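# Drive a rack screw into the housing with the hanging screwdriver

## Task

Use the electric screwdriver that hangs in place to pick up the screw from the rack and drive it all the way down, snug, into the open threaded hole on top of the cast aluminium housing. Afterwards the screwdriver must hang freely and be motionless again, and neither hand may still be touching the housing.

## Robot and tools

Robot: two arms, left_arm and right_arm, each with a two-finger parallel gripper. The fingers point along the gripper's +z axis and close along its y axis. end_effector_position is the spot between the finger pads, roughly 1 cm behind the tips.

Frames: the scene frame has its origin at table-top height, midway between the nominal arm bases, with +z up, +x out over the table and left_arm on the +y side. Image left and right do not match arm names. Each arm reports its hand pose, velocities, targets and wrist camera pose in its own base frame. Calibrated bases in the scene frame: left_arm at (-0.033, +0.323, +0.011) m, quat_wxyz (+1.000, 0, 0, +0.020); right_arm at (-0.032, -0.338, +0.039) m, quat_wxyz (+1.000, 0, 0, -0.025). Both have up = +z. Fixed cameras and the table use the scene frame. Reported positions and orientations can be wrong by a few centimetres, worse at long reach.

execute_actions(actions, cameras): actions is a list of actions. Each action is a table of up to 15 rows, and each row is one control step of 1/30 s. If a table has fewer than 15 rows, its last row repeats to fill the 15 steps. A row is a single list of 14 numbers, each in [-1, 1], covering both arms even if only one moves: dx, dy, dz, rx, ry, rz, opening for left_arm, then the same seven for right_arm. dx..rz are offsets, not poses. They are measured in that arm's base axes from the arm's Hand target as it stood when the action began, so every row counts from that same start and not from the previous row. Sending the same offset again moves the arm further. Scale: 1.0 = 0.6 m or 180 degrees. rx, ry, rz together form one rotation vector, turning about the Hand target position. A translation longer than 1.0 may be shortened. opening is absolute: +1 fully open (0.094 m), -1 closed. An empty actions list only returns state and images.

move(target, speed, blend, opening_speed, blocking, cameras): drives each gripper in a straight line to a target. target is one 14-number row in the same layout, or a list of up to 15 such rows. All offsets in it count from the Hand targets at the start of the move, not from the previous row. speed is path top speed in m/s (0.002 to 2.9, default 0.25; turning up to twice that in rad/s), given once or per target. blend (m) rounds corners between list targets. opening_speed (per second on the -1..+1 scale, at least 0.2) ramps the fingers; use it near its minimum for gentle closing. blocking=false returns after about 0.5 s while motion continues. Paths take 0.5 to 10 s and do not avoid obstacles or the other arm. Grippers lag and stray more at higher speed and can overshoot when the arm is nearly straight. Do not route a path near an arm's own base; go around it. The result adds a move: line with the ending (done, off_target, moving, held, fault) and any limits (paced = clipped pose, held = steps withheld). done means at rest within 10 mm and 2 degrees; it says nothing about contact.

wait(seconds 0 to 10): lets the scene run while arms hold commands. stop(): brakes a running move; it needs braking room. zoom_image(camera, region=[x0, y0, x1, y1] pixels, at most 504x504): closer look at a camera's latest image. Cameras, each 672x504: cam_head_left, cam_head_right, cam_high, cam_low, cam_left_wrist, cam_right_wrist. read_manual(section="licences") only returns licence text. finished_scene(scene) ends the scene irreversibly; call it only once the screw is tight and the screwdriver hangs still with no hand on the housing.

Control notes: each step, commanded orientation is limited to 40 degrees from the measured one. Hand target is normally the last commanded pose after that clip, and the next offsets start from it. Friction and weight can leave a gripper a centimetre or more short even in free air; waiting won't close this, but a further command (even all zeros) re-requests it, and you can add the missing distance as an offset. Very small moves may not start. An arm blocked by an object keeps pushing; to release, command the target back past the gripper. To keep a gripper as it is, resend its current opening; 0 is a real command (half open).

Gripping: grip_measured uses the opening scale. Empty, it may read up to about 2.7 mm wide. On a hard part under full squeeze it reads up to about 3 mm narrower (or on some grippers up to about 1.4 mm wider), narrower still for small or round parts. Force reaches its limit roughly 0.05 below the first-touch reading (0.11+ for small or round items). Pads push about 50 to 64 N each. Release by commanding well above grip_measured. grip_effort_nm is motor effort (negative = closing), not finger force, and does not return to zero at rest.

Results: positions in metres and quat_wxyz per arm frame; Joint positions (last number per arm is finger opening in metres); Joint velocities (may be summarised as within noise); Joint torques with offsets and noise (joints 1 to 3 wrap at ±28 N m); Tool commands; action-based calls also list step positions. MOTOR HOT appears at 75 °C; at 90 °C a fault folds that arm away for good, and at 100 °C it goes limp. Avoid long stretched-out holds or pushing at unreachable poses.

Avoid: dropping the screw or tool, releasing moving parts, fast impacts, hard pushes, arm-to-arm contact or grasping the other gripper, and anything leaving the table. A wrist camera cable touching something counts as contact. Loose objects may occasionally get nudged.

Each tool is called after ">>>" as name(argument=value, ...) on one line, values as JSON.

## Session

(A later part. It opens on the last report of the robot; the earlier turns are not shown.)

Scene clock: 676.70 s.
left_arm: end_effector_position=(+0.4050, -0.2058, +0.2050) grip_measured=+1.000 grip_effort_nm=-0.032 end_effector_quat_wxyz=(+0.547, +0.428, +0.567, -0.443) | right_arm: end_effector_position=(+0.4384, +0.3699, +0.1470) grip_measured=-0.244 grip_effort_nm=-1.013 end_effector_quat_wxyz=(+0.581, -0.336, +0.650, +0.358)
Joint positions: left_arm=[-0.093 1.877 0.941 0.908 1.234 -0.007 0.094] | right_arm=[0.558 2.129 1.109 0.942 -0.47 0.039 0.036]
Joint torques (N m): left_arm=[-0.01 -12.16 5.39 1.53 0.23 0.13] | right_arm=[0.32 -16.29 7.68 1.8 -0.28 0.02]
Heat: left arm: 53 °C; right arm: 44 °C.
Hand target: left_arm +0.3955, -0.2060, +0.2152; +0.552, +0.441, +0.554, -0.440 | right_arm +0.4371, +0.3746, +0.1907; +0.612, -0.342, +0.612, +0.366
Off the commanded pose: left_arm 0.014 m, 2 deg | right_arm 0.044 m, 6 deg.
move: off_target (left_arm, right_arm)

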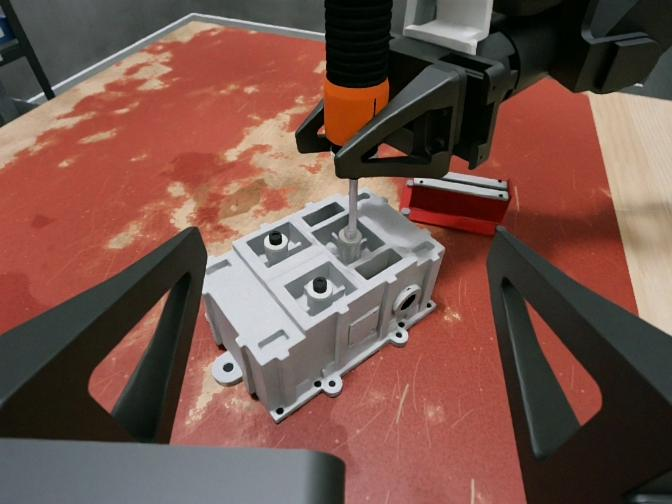

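>>> move(target=[0,0,0,0,0,0,1, 0,0,0.04,0,0,0,-0.4], speed=0.08, cameras=["cam_left_wrist"])

>>> zoom_image(camera="cam_left_wrist", region=[290, 150, 410, 270])

Scene clock: 684.43 s.
left_arm: end_effector_position=(+0.4050, -0.2058, +0.2050) grip_measured=+1.000 grip_effort_nm=-0.027 end_effector_quat_wxyz=(+0.547, +0.428, +0.567, -0.443) | right_arm: end_effector_position=(+0.4386, +0.3703, +0.1784) grip_measured=-0.244 grip_effort_nm=-1.018 end_effector_quat_wxyz=(+0.592, -0.336, +0.638, +0.360)
Joint positions: left_arm=[-0.093 1.877 0.941 0.908 1.234 -0.007 0.094] | right_arm=[0.558 2.067 1.13 0.892 -0.472 0.041 0.036]
Joint torques (N m): left_arm=[-0.01 -12.21 5.44 1.52 0.22 0.14] | right_arm=[0.25 -15.65 8.44 1.48 -0.17 -0.02]
Heat: left arm: 53 °C; right arm: 48 °C.
Hand target: left_arm +0.3955, -0.2060, +0.2152; +0.552, +0.441, +0.554, -0.440 | right_arm +0.4371, +0.3746, +0.2147; +0.612, -0.342, +0.612, +0.366
Off the commanded pose: left_arm 0.014 m, 2 deg | right_arm 0.037 m, 4 deg.
move: off_target (left_arm, right_arm)

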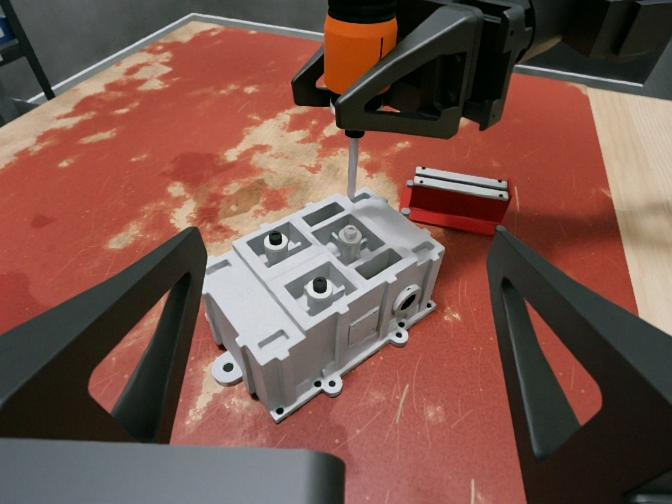

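Scaled by 4.200 (camera's finer frame: 960x720).

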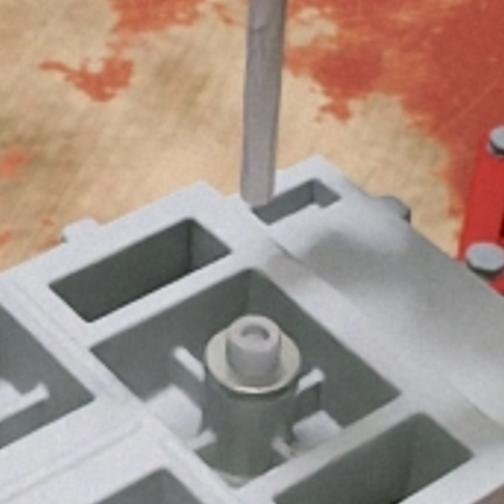

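>>> zoom_image(camera="cam_left_wrist", region=[330, 205, 375, 250])

Scaled by 11.200 (camera's finer frame: 960x720).

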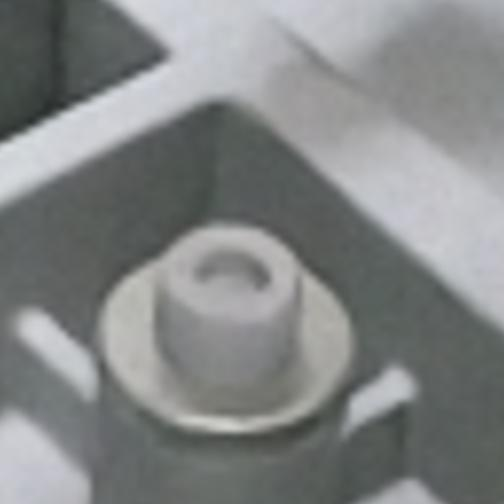

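>>> move(target=[[0,0,0,0,0,0,1, 0,0,0.05,0,0,0,-0.4],[0,0,0,0,0,0,1, -0.0097,-0.496,0.0505,-0.004,-0.011,-0.0876,-0.4],[0,0,0,0,0,0,1, 0.0903,-0.4127,0.0288,-0.004,-0.011,-0.0876,-0.4]], speed=[0.12,0.16,0.08], blend=[0.02,0.02,0], cameras=["cam_low","cam_right_wrist","cam_head_right"])

>>> zoom_image(camera="cam_low", region=[200, 0, 340, 210])

>>> zoom_image(camera="cam_right_wrist", region=[270, 340, 410, 460])

Scene clock: 711.93 s.
left_arm: end_effector_position=(+0.4050, -0.2058, +0.2050) grip_measured=+1.000 grip_effort_nm=-0.027 end_effector_quat_wxyz=(+0.547, +0.428, +0.567, -0.443) | right_arm: end_effector_position=(+0.4820, +0.1275, +0.2157) grip_measured=-0.244 grip_effort_nm=-1.013 end_effector_quat_wxyz=(+0.644, -0.258, +0.663, +0.282)
Joint positions: left_arm=[-0.093 1.877 0.941 0.908 1.234 -0.007 0.094] | right_arm=[0.002 1.826 0.923 0.888 -0.783 0.031 0.036]
Joint torques (N m): left_arm=[-0.02 -12.14 5.42 1.53 0.23 0.13] | right_arm=[0.16 -8.58 9.18 1.72 0.14 -0.07]
Heat: left arm: 53 °C; right arm: 51 °C.
Hand target: left_arm +0.3955, -0.2060, +0.2152; +0.552, +0.441, +0.554, -0.440 | right_arm +0.4913, +0.1270, +0.2319; +0.665, -0.265, +0.644, +0.269
Off the commanded pose: left_arm 0.014 m, 2 deg | right_arm 0.019 m, 4 deg.
move: off_target (left_arm, right_arm); blend cut to 0.0152 m at target 1
Images, in order (width x height): cam_head_right 672x504, cam_low 672x504, cam_right_wrist 672x504.

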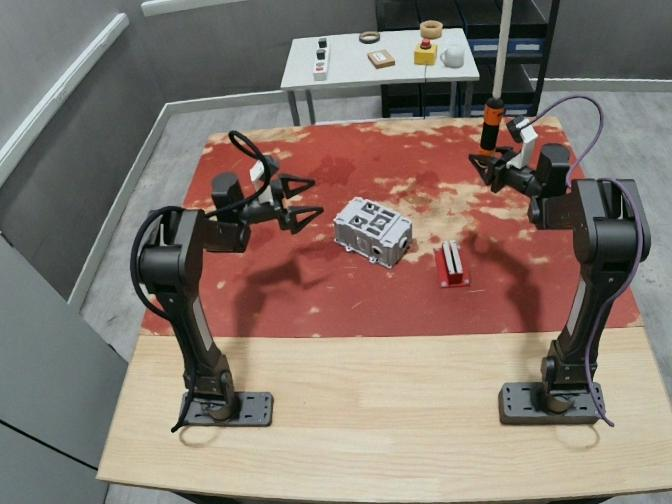

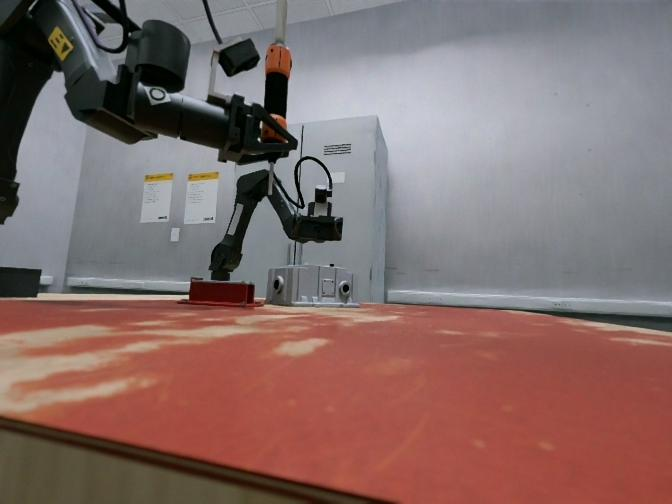

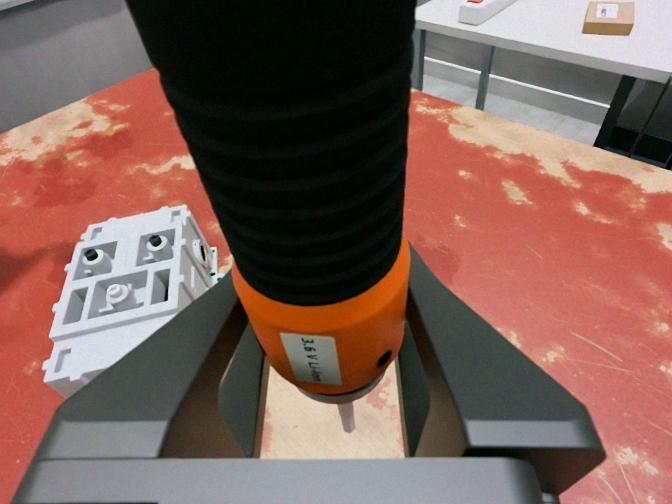

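Scaled by 2.400 (camera's finer frame: 960x720).

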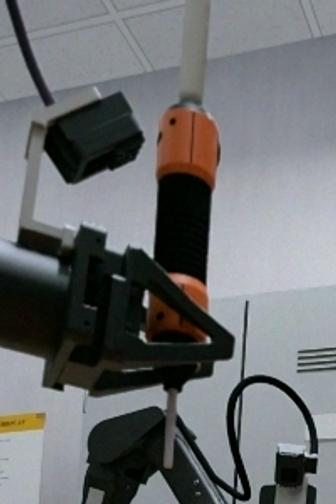

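Scaled by 3.600 (camera's finer frame: 960x720).

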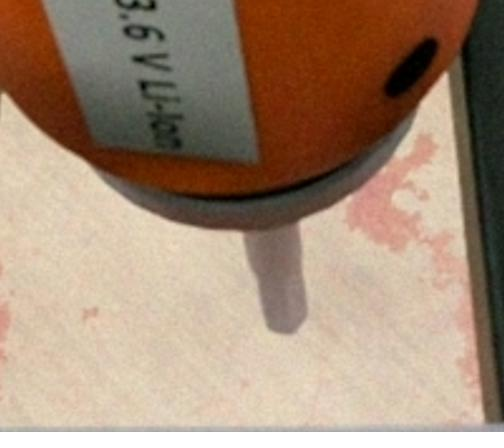

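>>> move(target=[[0,0,0,0,0,0,1, 0,0,0,-0.0071,-0.0071,0,-0.4],[0,0,0,0,0,0,1, 0,0,0,-0.0071,-0.0071,0,1]], speed=0.05, opening_speed=0.5, cameras=["cam_low","cam_right_wrist"])

>>> wait(seconds=1, cameras=["cam_low","cam_right_wrist"])

Scene clock: 741.27 s.
left_arm: end_effector_position=(+0.4050, -0.2058, +0.2050) grip_measured=+1.000 grip_effort_nm=-0.027 end_effector_quat_wxyz=(+0.547, +0.428, +0.567, -0.443) | right_arm: end_effector_position=(+0.4822, +0.1273, +0.2157) grip_measured=+0.998 grip_effort_nm=0.149 end_effector_quat_wxyz=(+0.648, -0.268, +0.659, +0.272)
Joint positions: left_arm=[-0.093 1.877 0.941 0.908 1.234 -0.007 0.094] | right_arm=[0.002 1.826 0.923 0.888 -0.782 0 0.094]
Joint torques (N m): left_arm=[0.01 -12.14 5.41 1.53 0.24 0.13] | right_arm=[0.17 -8.51 9.22 1.71 0.12 -0.07]
Heat: left arm: 53 °C; right arm: 45 °C.
Hand target: left_arm +0.3955, -0.2060, +0.2152; +0.552, +0.441, +0.554, -0.440 | right_arm +0.4913, +0.1270, +0.2319; +0.669, -0.275, +0.640, +0.259
Off the commanded pose: left_arm 0.014 m, 2 deg | right_arm 0.019 m, 4 deg.
move: off_target (left_arm, right_arm); target 2's new opening was sent with right_arm's hand 0.019 m and 4 deg from that target

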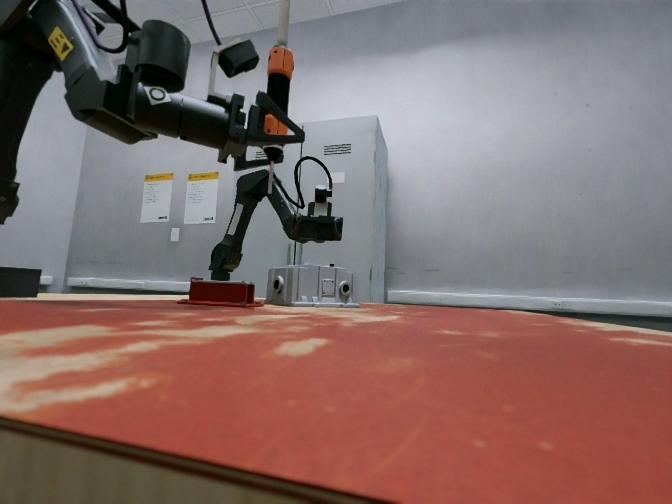

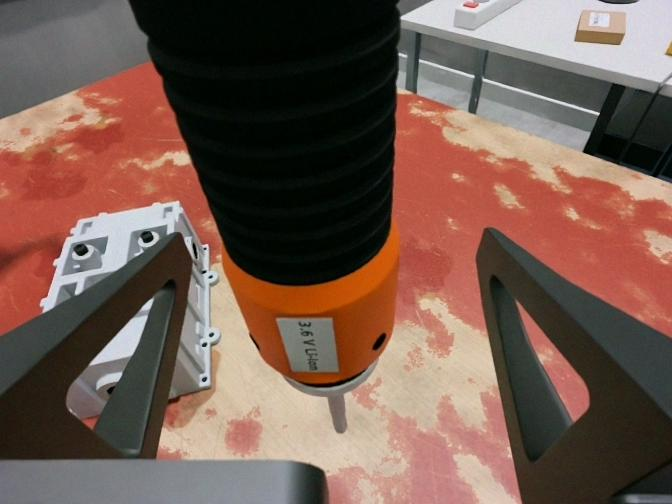

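Scene clock: 742.27 s.
left_arm: end_effector_position=(+0.4050, -0.2058, +0.2050) grip_measured=+1.000 grip_effort_nm=-0.022 end_effector_quat_wxyz=(+0.547, +0.428, +0.567, -0.443) | right_arm: end_effector_position=(+0.4822, +0.1273, +0.2157) grip_measured=+0.998 grip_effort_nm=0.149 end_effector_quat_wxyz=(+0.648, -0.268, +0.659, +0.272)
Joint positions: left_arm=[-0.093 1.877 0.941 0.908 1.234 -0.007 0.094] | right_arm=[0.002 1.826 0.923 0.888 -0.782 0 0.094]
Joint torques (N m): left_arm=[-0.03 -12.16 5.41 1.54 0.23 0.14] | right_arm=[0.13 -8.47 9.2 1.73 0.14 -0.06]
Heat: left arm: 53 °C; right arm: 45 °C.
Hand target: left_arm +0.3955, -0.2060, +0.2152; +0.552, +0.441, +0.554, -0.440 | right_arm +0.4913, +0.1270, +0.2319; +0.669, -0.275, +0.640, +0.259
Tool commands: left_gripper/opening=+1.0 right_gripper/opening=+1.0
Off the commanded pose: left_arm 0.014 m, 2 deg | right_arm 0.019 m, 4 deg.
wait: 1.00 s; at rest by 0.17 s

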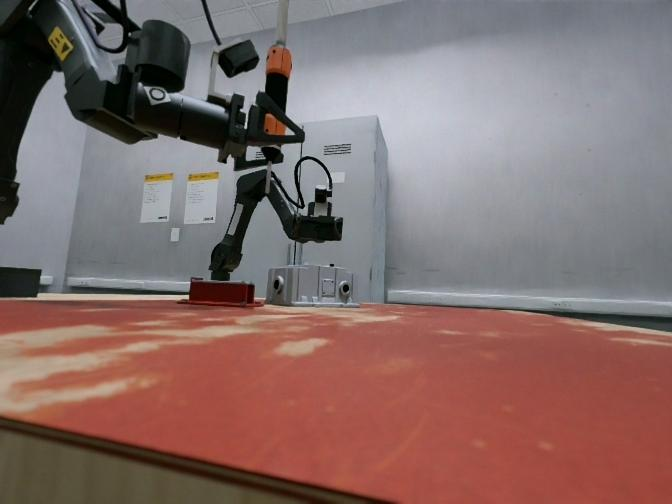

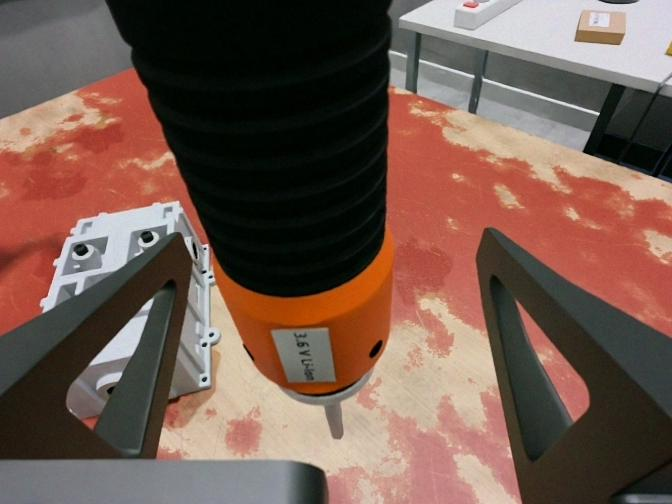

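>>> move(target=[0,0,0,0,0,0,1, -0.17,-0.17,0.02,0,0,0,1], speed=0.14, cameras=["cam_low","cam_right_wrist"])

>>> wait(seconds=4, cameras=["cam_low","cam_right_wrist"])

>>> wait(seconds=1, cameras=["cam_low","cam_right_wrist"])

Scene clock: 750.10 s.
left_arm: end_effector_position=(+0.4050, -0.2058, +0.2050) grip_measured=+1.000 grip_effort_nm=-0.017 end_effector_quat_wxyz=(+0.547, +0.428, +0.567, -0.443) | right_arm: end_effector_position=(+0.3966, +0.0225, +0.2319) grip_measured=+0.998 grip_effort_nm=0.139 end_effector_quat_wxyz=(+0.657, -0.260, +0.655, +0.268)
Joint positions: left_arm=[-0.093 1.877 0.941 0.908 1.234 -0.007 0.094] | right_arm=[-0.364 1.554 0.662 0.91 -1.129 0.024 0.094]
Joint torques (N m): left_arm=[-0.02 -12.21 5.39 1.54 0.23 0.13] | right_arm=[-0.34 -9.58 4.68 1.6 -0.13 -0.02]
Heat: left arm: 54 °C; right arm: 44 °C.
Hand target: left_arm +0.3955, -0.2060, +0.2152; +0.552, +0.441, +0.554, -0.440 | right_arm +0.3893, +0.0249, +0.2439; +0.669, -0.275, +0.640, +0.259
Off the commanded pose: left_arm 0.014 m, 2 deg | right_arm 0.014 m, 3 deg.
move: off_target (left_arm, right_arm)

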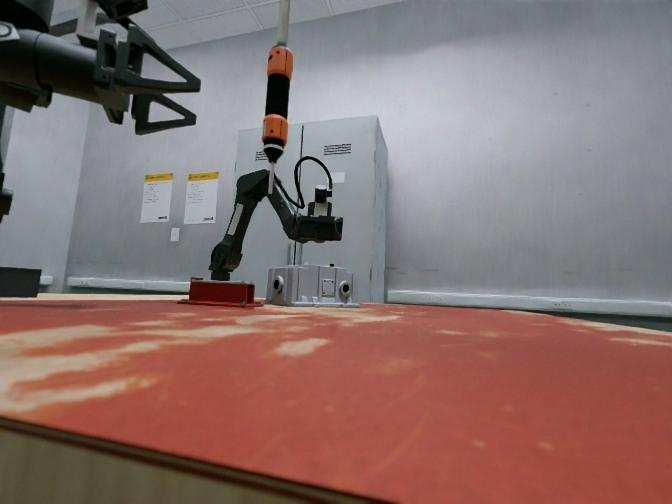

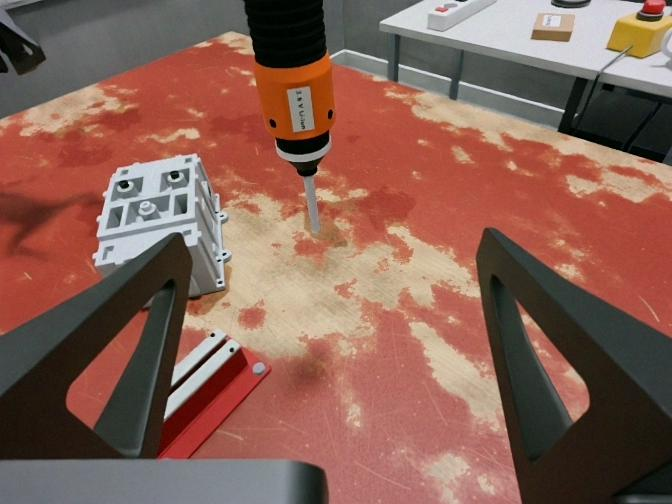

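Scene clock: 754.10 s.
left_arm: end_effector_position=(+0.4050, -0.2058, +0.2050) grip_measured=+1.000 grip_effort_nm=-0.032 end_effector_quat_wxyz=(+0.547, +0.428, +0.567, -0.443) | right_arm: end_effector_position=(+0.3965, +0.0226, +0.2320) grip_measured=+0.998 grip_effort_nm=0.139 end_effector_quat_wxyz=(+0.657, -0.260, +0.655, +0.268)
Joint positions: left_arm=[-0.093 1.877 0.941 0.908 1.234 -0.007 0.094] | right_arm=[-0.364 1.554 0.662 0.91 -1.13 0.025 0.094]
Joint torques (N m): left_arm=[-0.02 -12.16 5.42 1.53 0.22 0.12] | right_arm=[-0.36 -9.54 4.77 1.57 -0.11 0.01]
Heat: left arm: 54 °C; right arm: 44 °C.
Hand target: left_arm +0.3955, -0.2060, +0.2152; +0.552, +0.441, +0.554, -0.440 | right_arm +0.3894, +0.0249, +0.2439; +0.669, -0.275, +0.640, +0.259
Tool commands: left_gripper/opening=+1.0 right_gripper/opening=+1.0
Off the commanded pose: left_arm 0.014 m, 2 deg | right_arm 0.014 m, 3 deg.
wait: 4.00 s; at rest by 0.17 s

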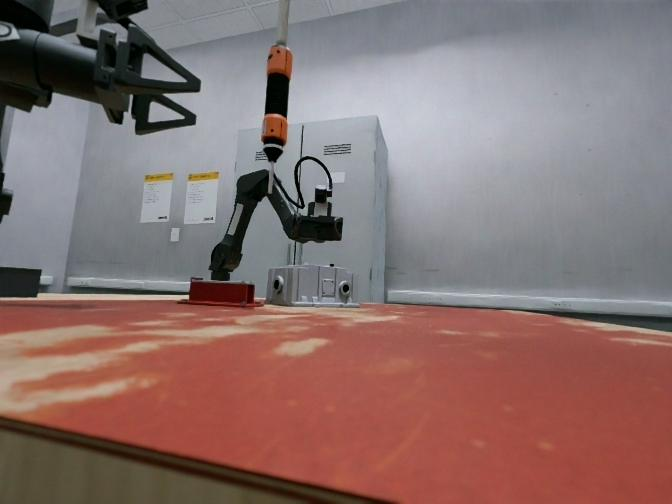

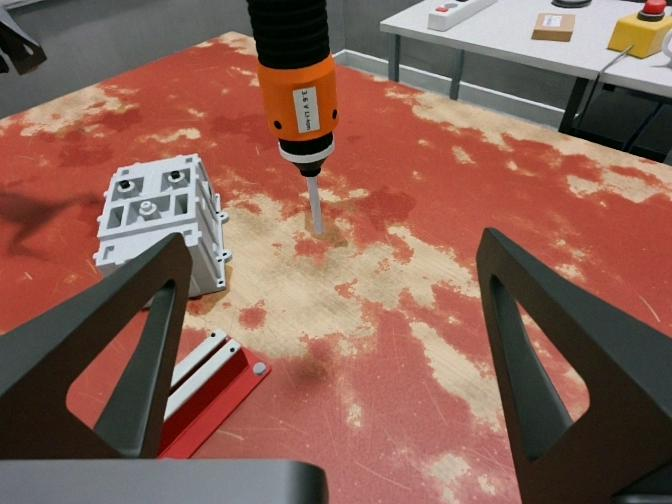

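Scene clock: 755.10 s.
left_arm: end_effector_position=(+0.4050, -0.2058, +0.2050) grip_measured=+1.000 grip_effort_nm=-0.022 end_effector_quat_wxyz=(+0.547, +0.428, +0.567, -0.443) | right_arm: end_effector_position=(+0.3964, +0.0227, +0.2320) grip_measured=+0.998 grip_effort_nm=0.144 end_effector_quat_wxyz=(+0.657, -0.260, +0.655, +0.269)
Joint positions: left_arm=[-0.093 1.877 0.941 0.908 1.234 -0.007 0.094] | right_arm=[-0.364 1.554 0.662 0.91 -1.131 0.025 0.094]
Joint torques (N m): left_arm=[-0.02 -12.16 5.42 1.53 0.23 0.13] | right_arm=[-0.29 -9.54 4.77 1.56 -0.11 0.02]
Heat: left arm: 54 °C; right arm: 44 °C.
Hand target: left_arm +0.3955, -0.2060, +0.2152; +0.552, +0.441, +0.554, -0.440 | right_arm +0.3893, +0.0249, +0.2439; +0.669, -0.275, +0.640, +0.259
Tool commands: left_gripper/opening=+1.0 right_gripper/opening=+1.0
Off the commanded pose: left_arm 0.014 m, 2 deg | right_arm 0.014 m, 3 deg.
wait: 1.00 s; at rest by 0.17 s

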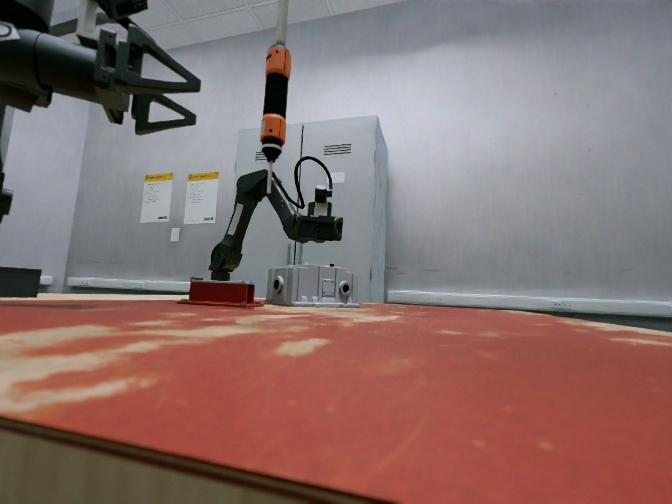

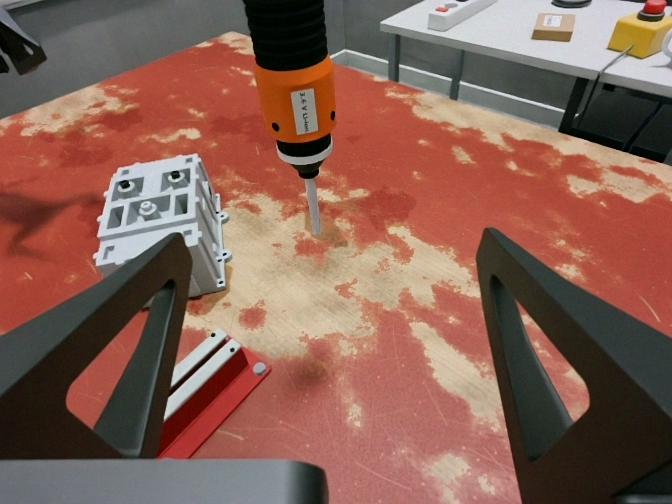

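>>> wait(seconds=10, cameras=["cam_left_wrist","cam_right_wrist"])

>>> zoom_image(camera="cam_left_wrist", region=[330, 205, 375, 250])

>>> wait(seconds=0.7, cameras=["cam_right_wrist"])

Scene clock: 771.20 s.
left_arm: end_effector_position=(+0.4050, -0.2058, +0.2050) grip_measured=+1.000 grip_effort_nm=-0.027 end_effector_quat_wxyz=(+0.547, +0.428, +0.567, -0.443) | right_arm: end_effector_position=(+0.3964, +0.0227, +0.2320) grip_measured=+0.998 grip_effort_nm=0.144 end_effector_quat_wxyz=(+0.657, -0.260, +0.655, +0.269)
Joint positions: left_arm=[-0.093 1.877 0.941 0.908 1.234 -0.007 0.094] | right_arm=[-0.364 1.554 0.662 0.91 -1.131 0.025 0.094]
Joint torques (N m): left_arm=[-0.02 -12.15 5.41 1.53 0.23 0.14] | right_arm=[-0.25 -9.7 4.7 1.55 -0.13 0]
Heat: left arm: 54 °C; right arm: 42 °C.
Hand target: left_arm +0.3955, -0.2060, +0.2152; +0.552, +0.441, +0.554, -0.440 | right_arm +0.3893, +0.0249, +0.2439; +0.669, -0.275, +0.640, +0.259
Tool commands: left_gripper/opening=+1.0 right_gripper/opening=+1.0
Off the commanded pose: left_arm 0.014 m, 2 deg | right_arm 0.014 m, 3 deg.
wait: 10.00 s; at rest from the start

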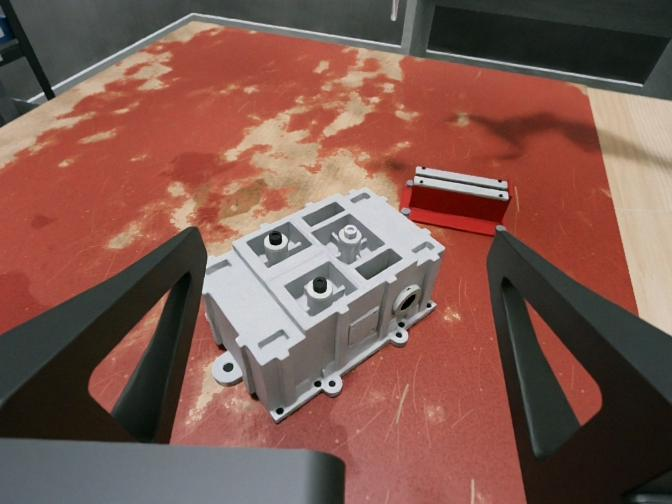

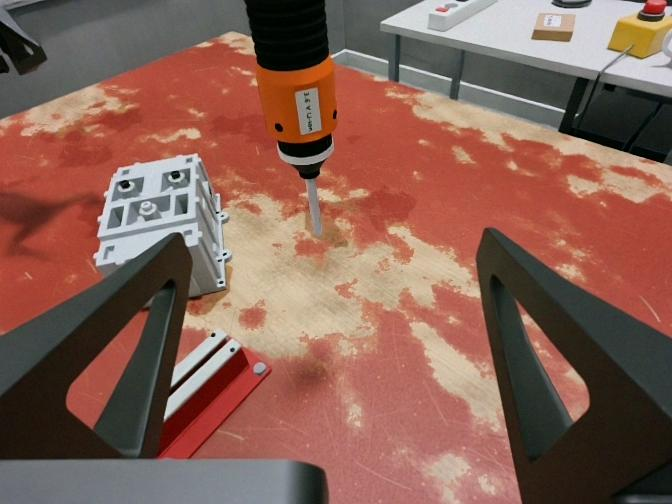

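Scaled by 11.200 (camera's finer frame: 960x720).

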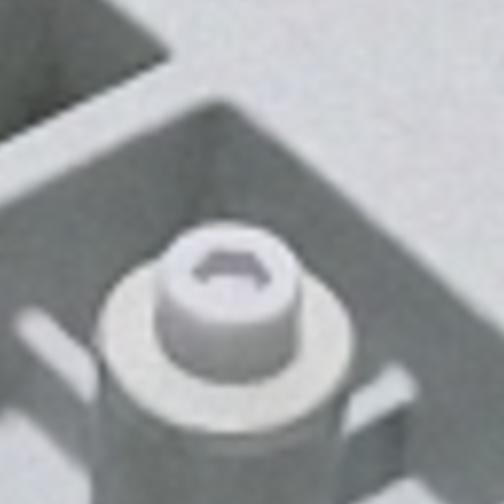

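Scene clock: 771.90 s.
left_arm: end_effector_position=(+0.4050, -0.2058, +0.2050) grip_measured=+1.000 grip_effort_nm=-0.027 end_effector_quat_wxyz=(+0.547, +0.428, +0.567, -0.443) | right_arm: end_effector_position=(+0.3964, +0.0227, +0.2320) grip_measured=+0.998 grip_effort_nm=0.139 end_effector_quat_wxyz=(+0.657, -0.260, +0.655, +0.269)
Joint positions: left_arm=[-0.093 1.877 0.941 0.908 1.234 -0.007 0.094] | right_arm=[-0.364 1.554 0.662 0.91 -1.131 0.025 0.094]
Joint torques (N m): left_arm=[-0.02 -12.19 5.44 1.52 0.22 0.13] | right_arm=[-0.28 -9.55 4.74 1.58 -0.12 -0.01]
Heat: left arm: 54 °C; right arm: 42 °C.
Hand target: left_arm +0.3955, -0.2060, +0.2152; +0.552, +0.441, +0.554, -0.440 | right_arm +0.3893, +0.0249, +0.2439; +0.669, -0.275, +0.640, +0.259
Tool commands: left_gripper/opening=+1.0 right_gripper/opening=+1.0
Off the commanded pose: left_arm 0.014 m, 2 deg | right_arm 0.014 m, 3 deg.
wait: 0.70 s; at rest by 0.17 s

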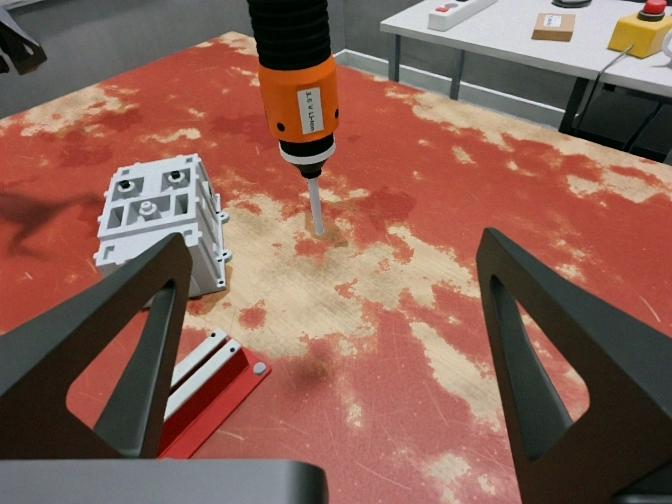

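>>> wait(seconds=10, cameras=["cam_right_wrist"])

>>> wait(seconds=0.7, cameras=["cam_right_wrist"])

Scene clock: 790.90 s.
left_arm: end_effector_position=(+0.4050, -0.2058, +0.2050) grip_measured=+1.000 grip_effort_nm=-0.027 end_effector_quat_wxyz=(+0.547, +0.428, +0.567, -0.443) | right_arm: end_effector_position=(+0.3964, +0.0227, +0.2320) grip_measured=+0.998 grip_effort_nm=0.144 end_effector_quat_wxyz=(+0.657, -0.260, +0.655, +0.269)
Joint positions: left_arm=[-0.093 1.877 0.941 0.908 1.234 -0.007 0.094] | right_arm=[-0.364 1.554 0.662 0.91 -1.131 0.025 0.094]
Joint torques (N m): left_arm=[-0.05 -12.19 5.44 1.53 0.23 0.13] | right_arm=[-0.39 -9.65 4.64 1.56 -0.08 -0.01]
Heat: left arm: 54 °C; right arm: 41 °C.
Hand target: left_arm +0.3955, -0.2060, +0.2152; +0.552, +0.441, +0.554, -0.440 | right_arm +0.3894, +0.0249, +0.2439; +0.669, -0.275, +0.640, +0.259
Tool commands: left_gripper/opening=+1.0 right_gripper/opening=+1.0
Off the commanded pose: left_arm 0.014 m, 2 deg | right_arm 0.014 m, 3 deg.
wait: 10.00 s; at rest from the start

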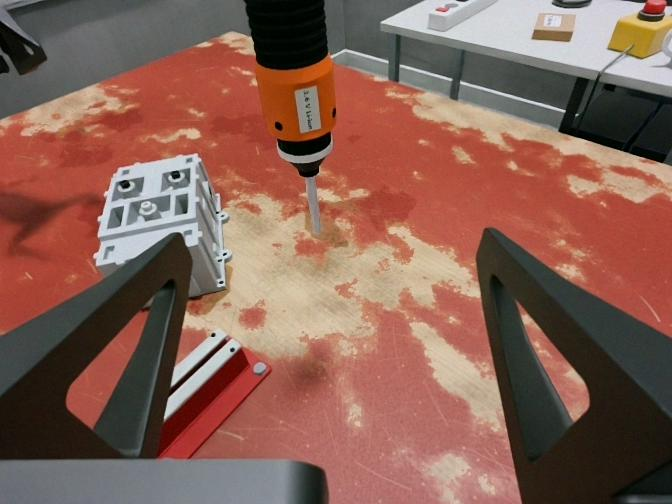

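Scene clock: 791.60 s.
left_arm: end_effector_position=(+0.4050, -0.2058, +0.2050) grip_measured=+1.000 grip_effort_nm=-0.022 end_effector_quat_wxyz=(+0.547, +0.428, +0.567, -0.443) | right_arm: end_effector_position=(+0.3964, +0.0227, +0.2320) grip_measured=+0.998 grip_effort_nm=0.144 end_effector_quat_wxyz=(+0.657, -0.260, +0.655, +0.269)
Joint positions: left_arm=[-0.093 1.877 0.941 0.908 1.234 -0.007 0.094] | right_arm=[-0.364 1.554 0.662 0.91 -1.131 0.025 0.094]
Joint torques (N m): left_arm=[-0.01 -12.16 5.41 1.53 0.22 0.13] | right_arm=[-0.29 -9.52 4.78 1.58 -0.11 -0.01]
Heat: left arm: 54 °C; right arm: 41 °C.
Hand target: left_arm +0.3955, -0.2060, +0.2152; +0.552, +0.441, +0.554, -0.440 | right_arm +0.3894, +0.0249, +0.2439; +0.669, -0.275, +0.640, +0.259
Tool commands: left_gripper/opening=+1.0 right_gripper/opening=+1.0
Off the commanded pose: left_arm 0.014 m, 2 deg | right_arm 0.014 m, 3 deg.
wait: 0.70 s; at rest by 0.17 s

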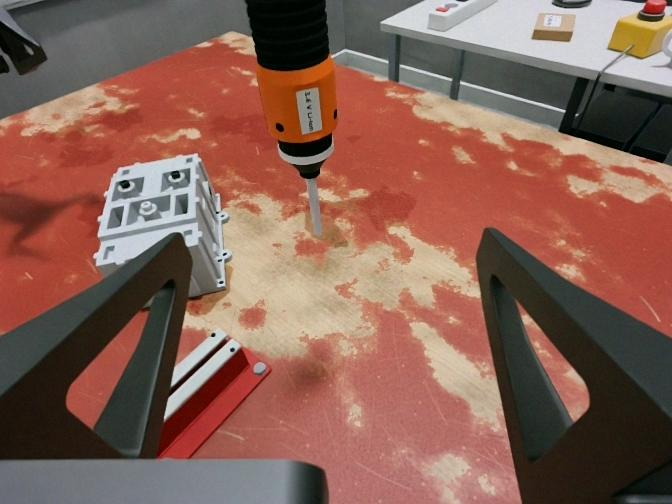

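>>> finished_scene(scene=2)

The scene is finished: the task was done.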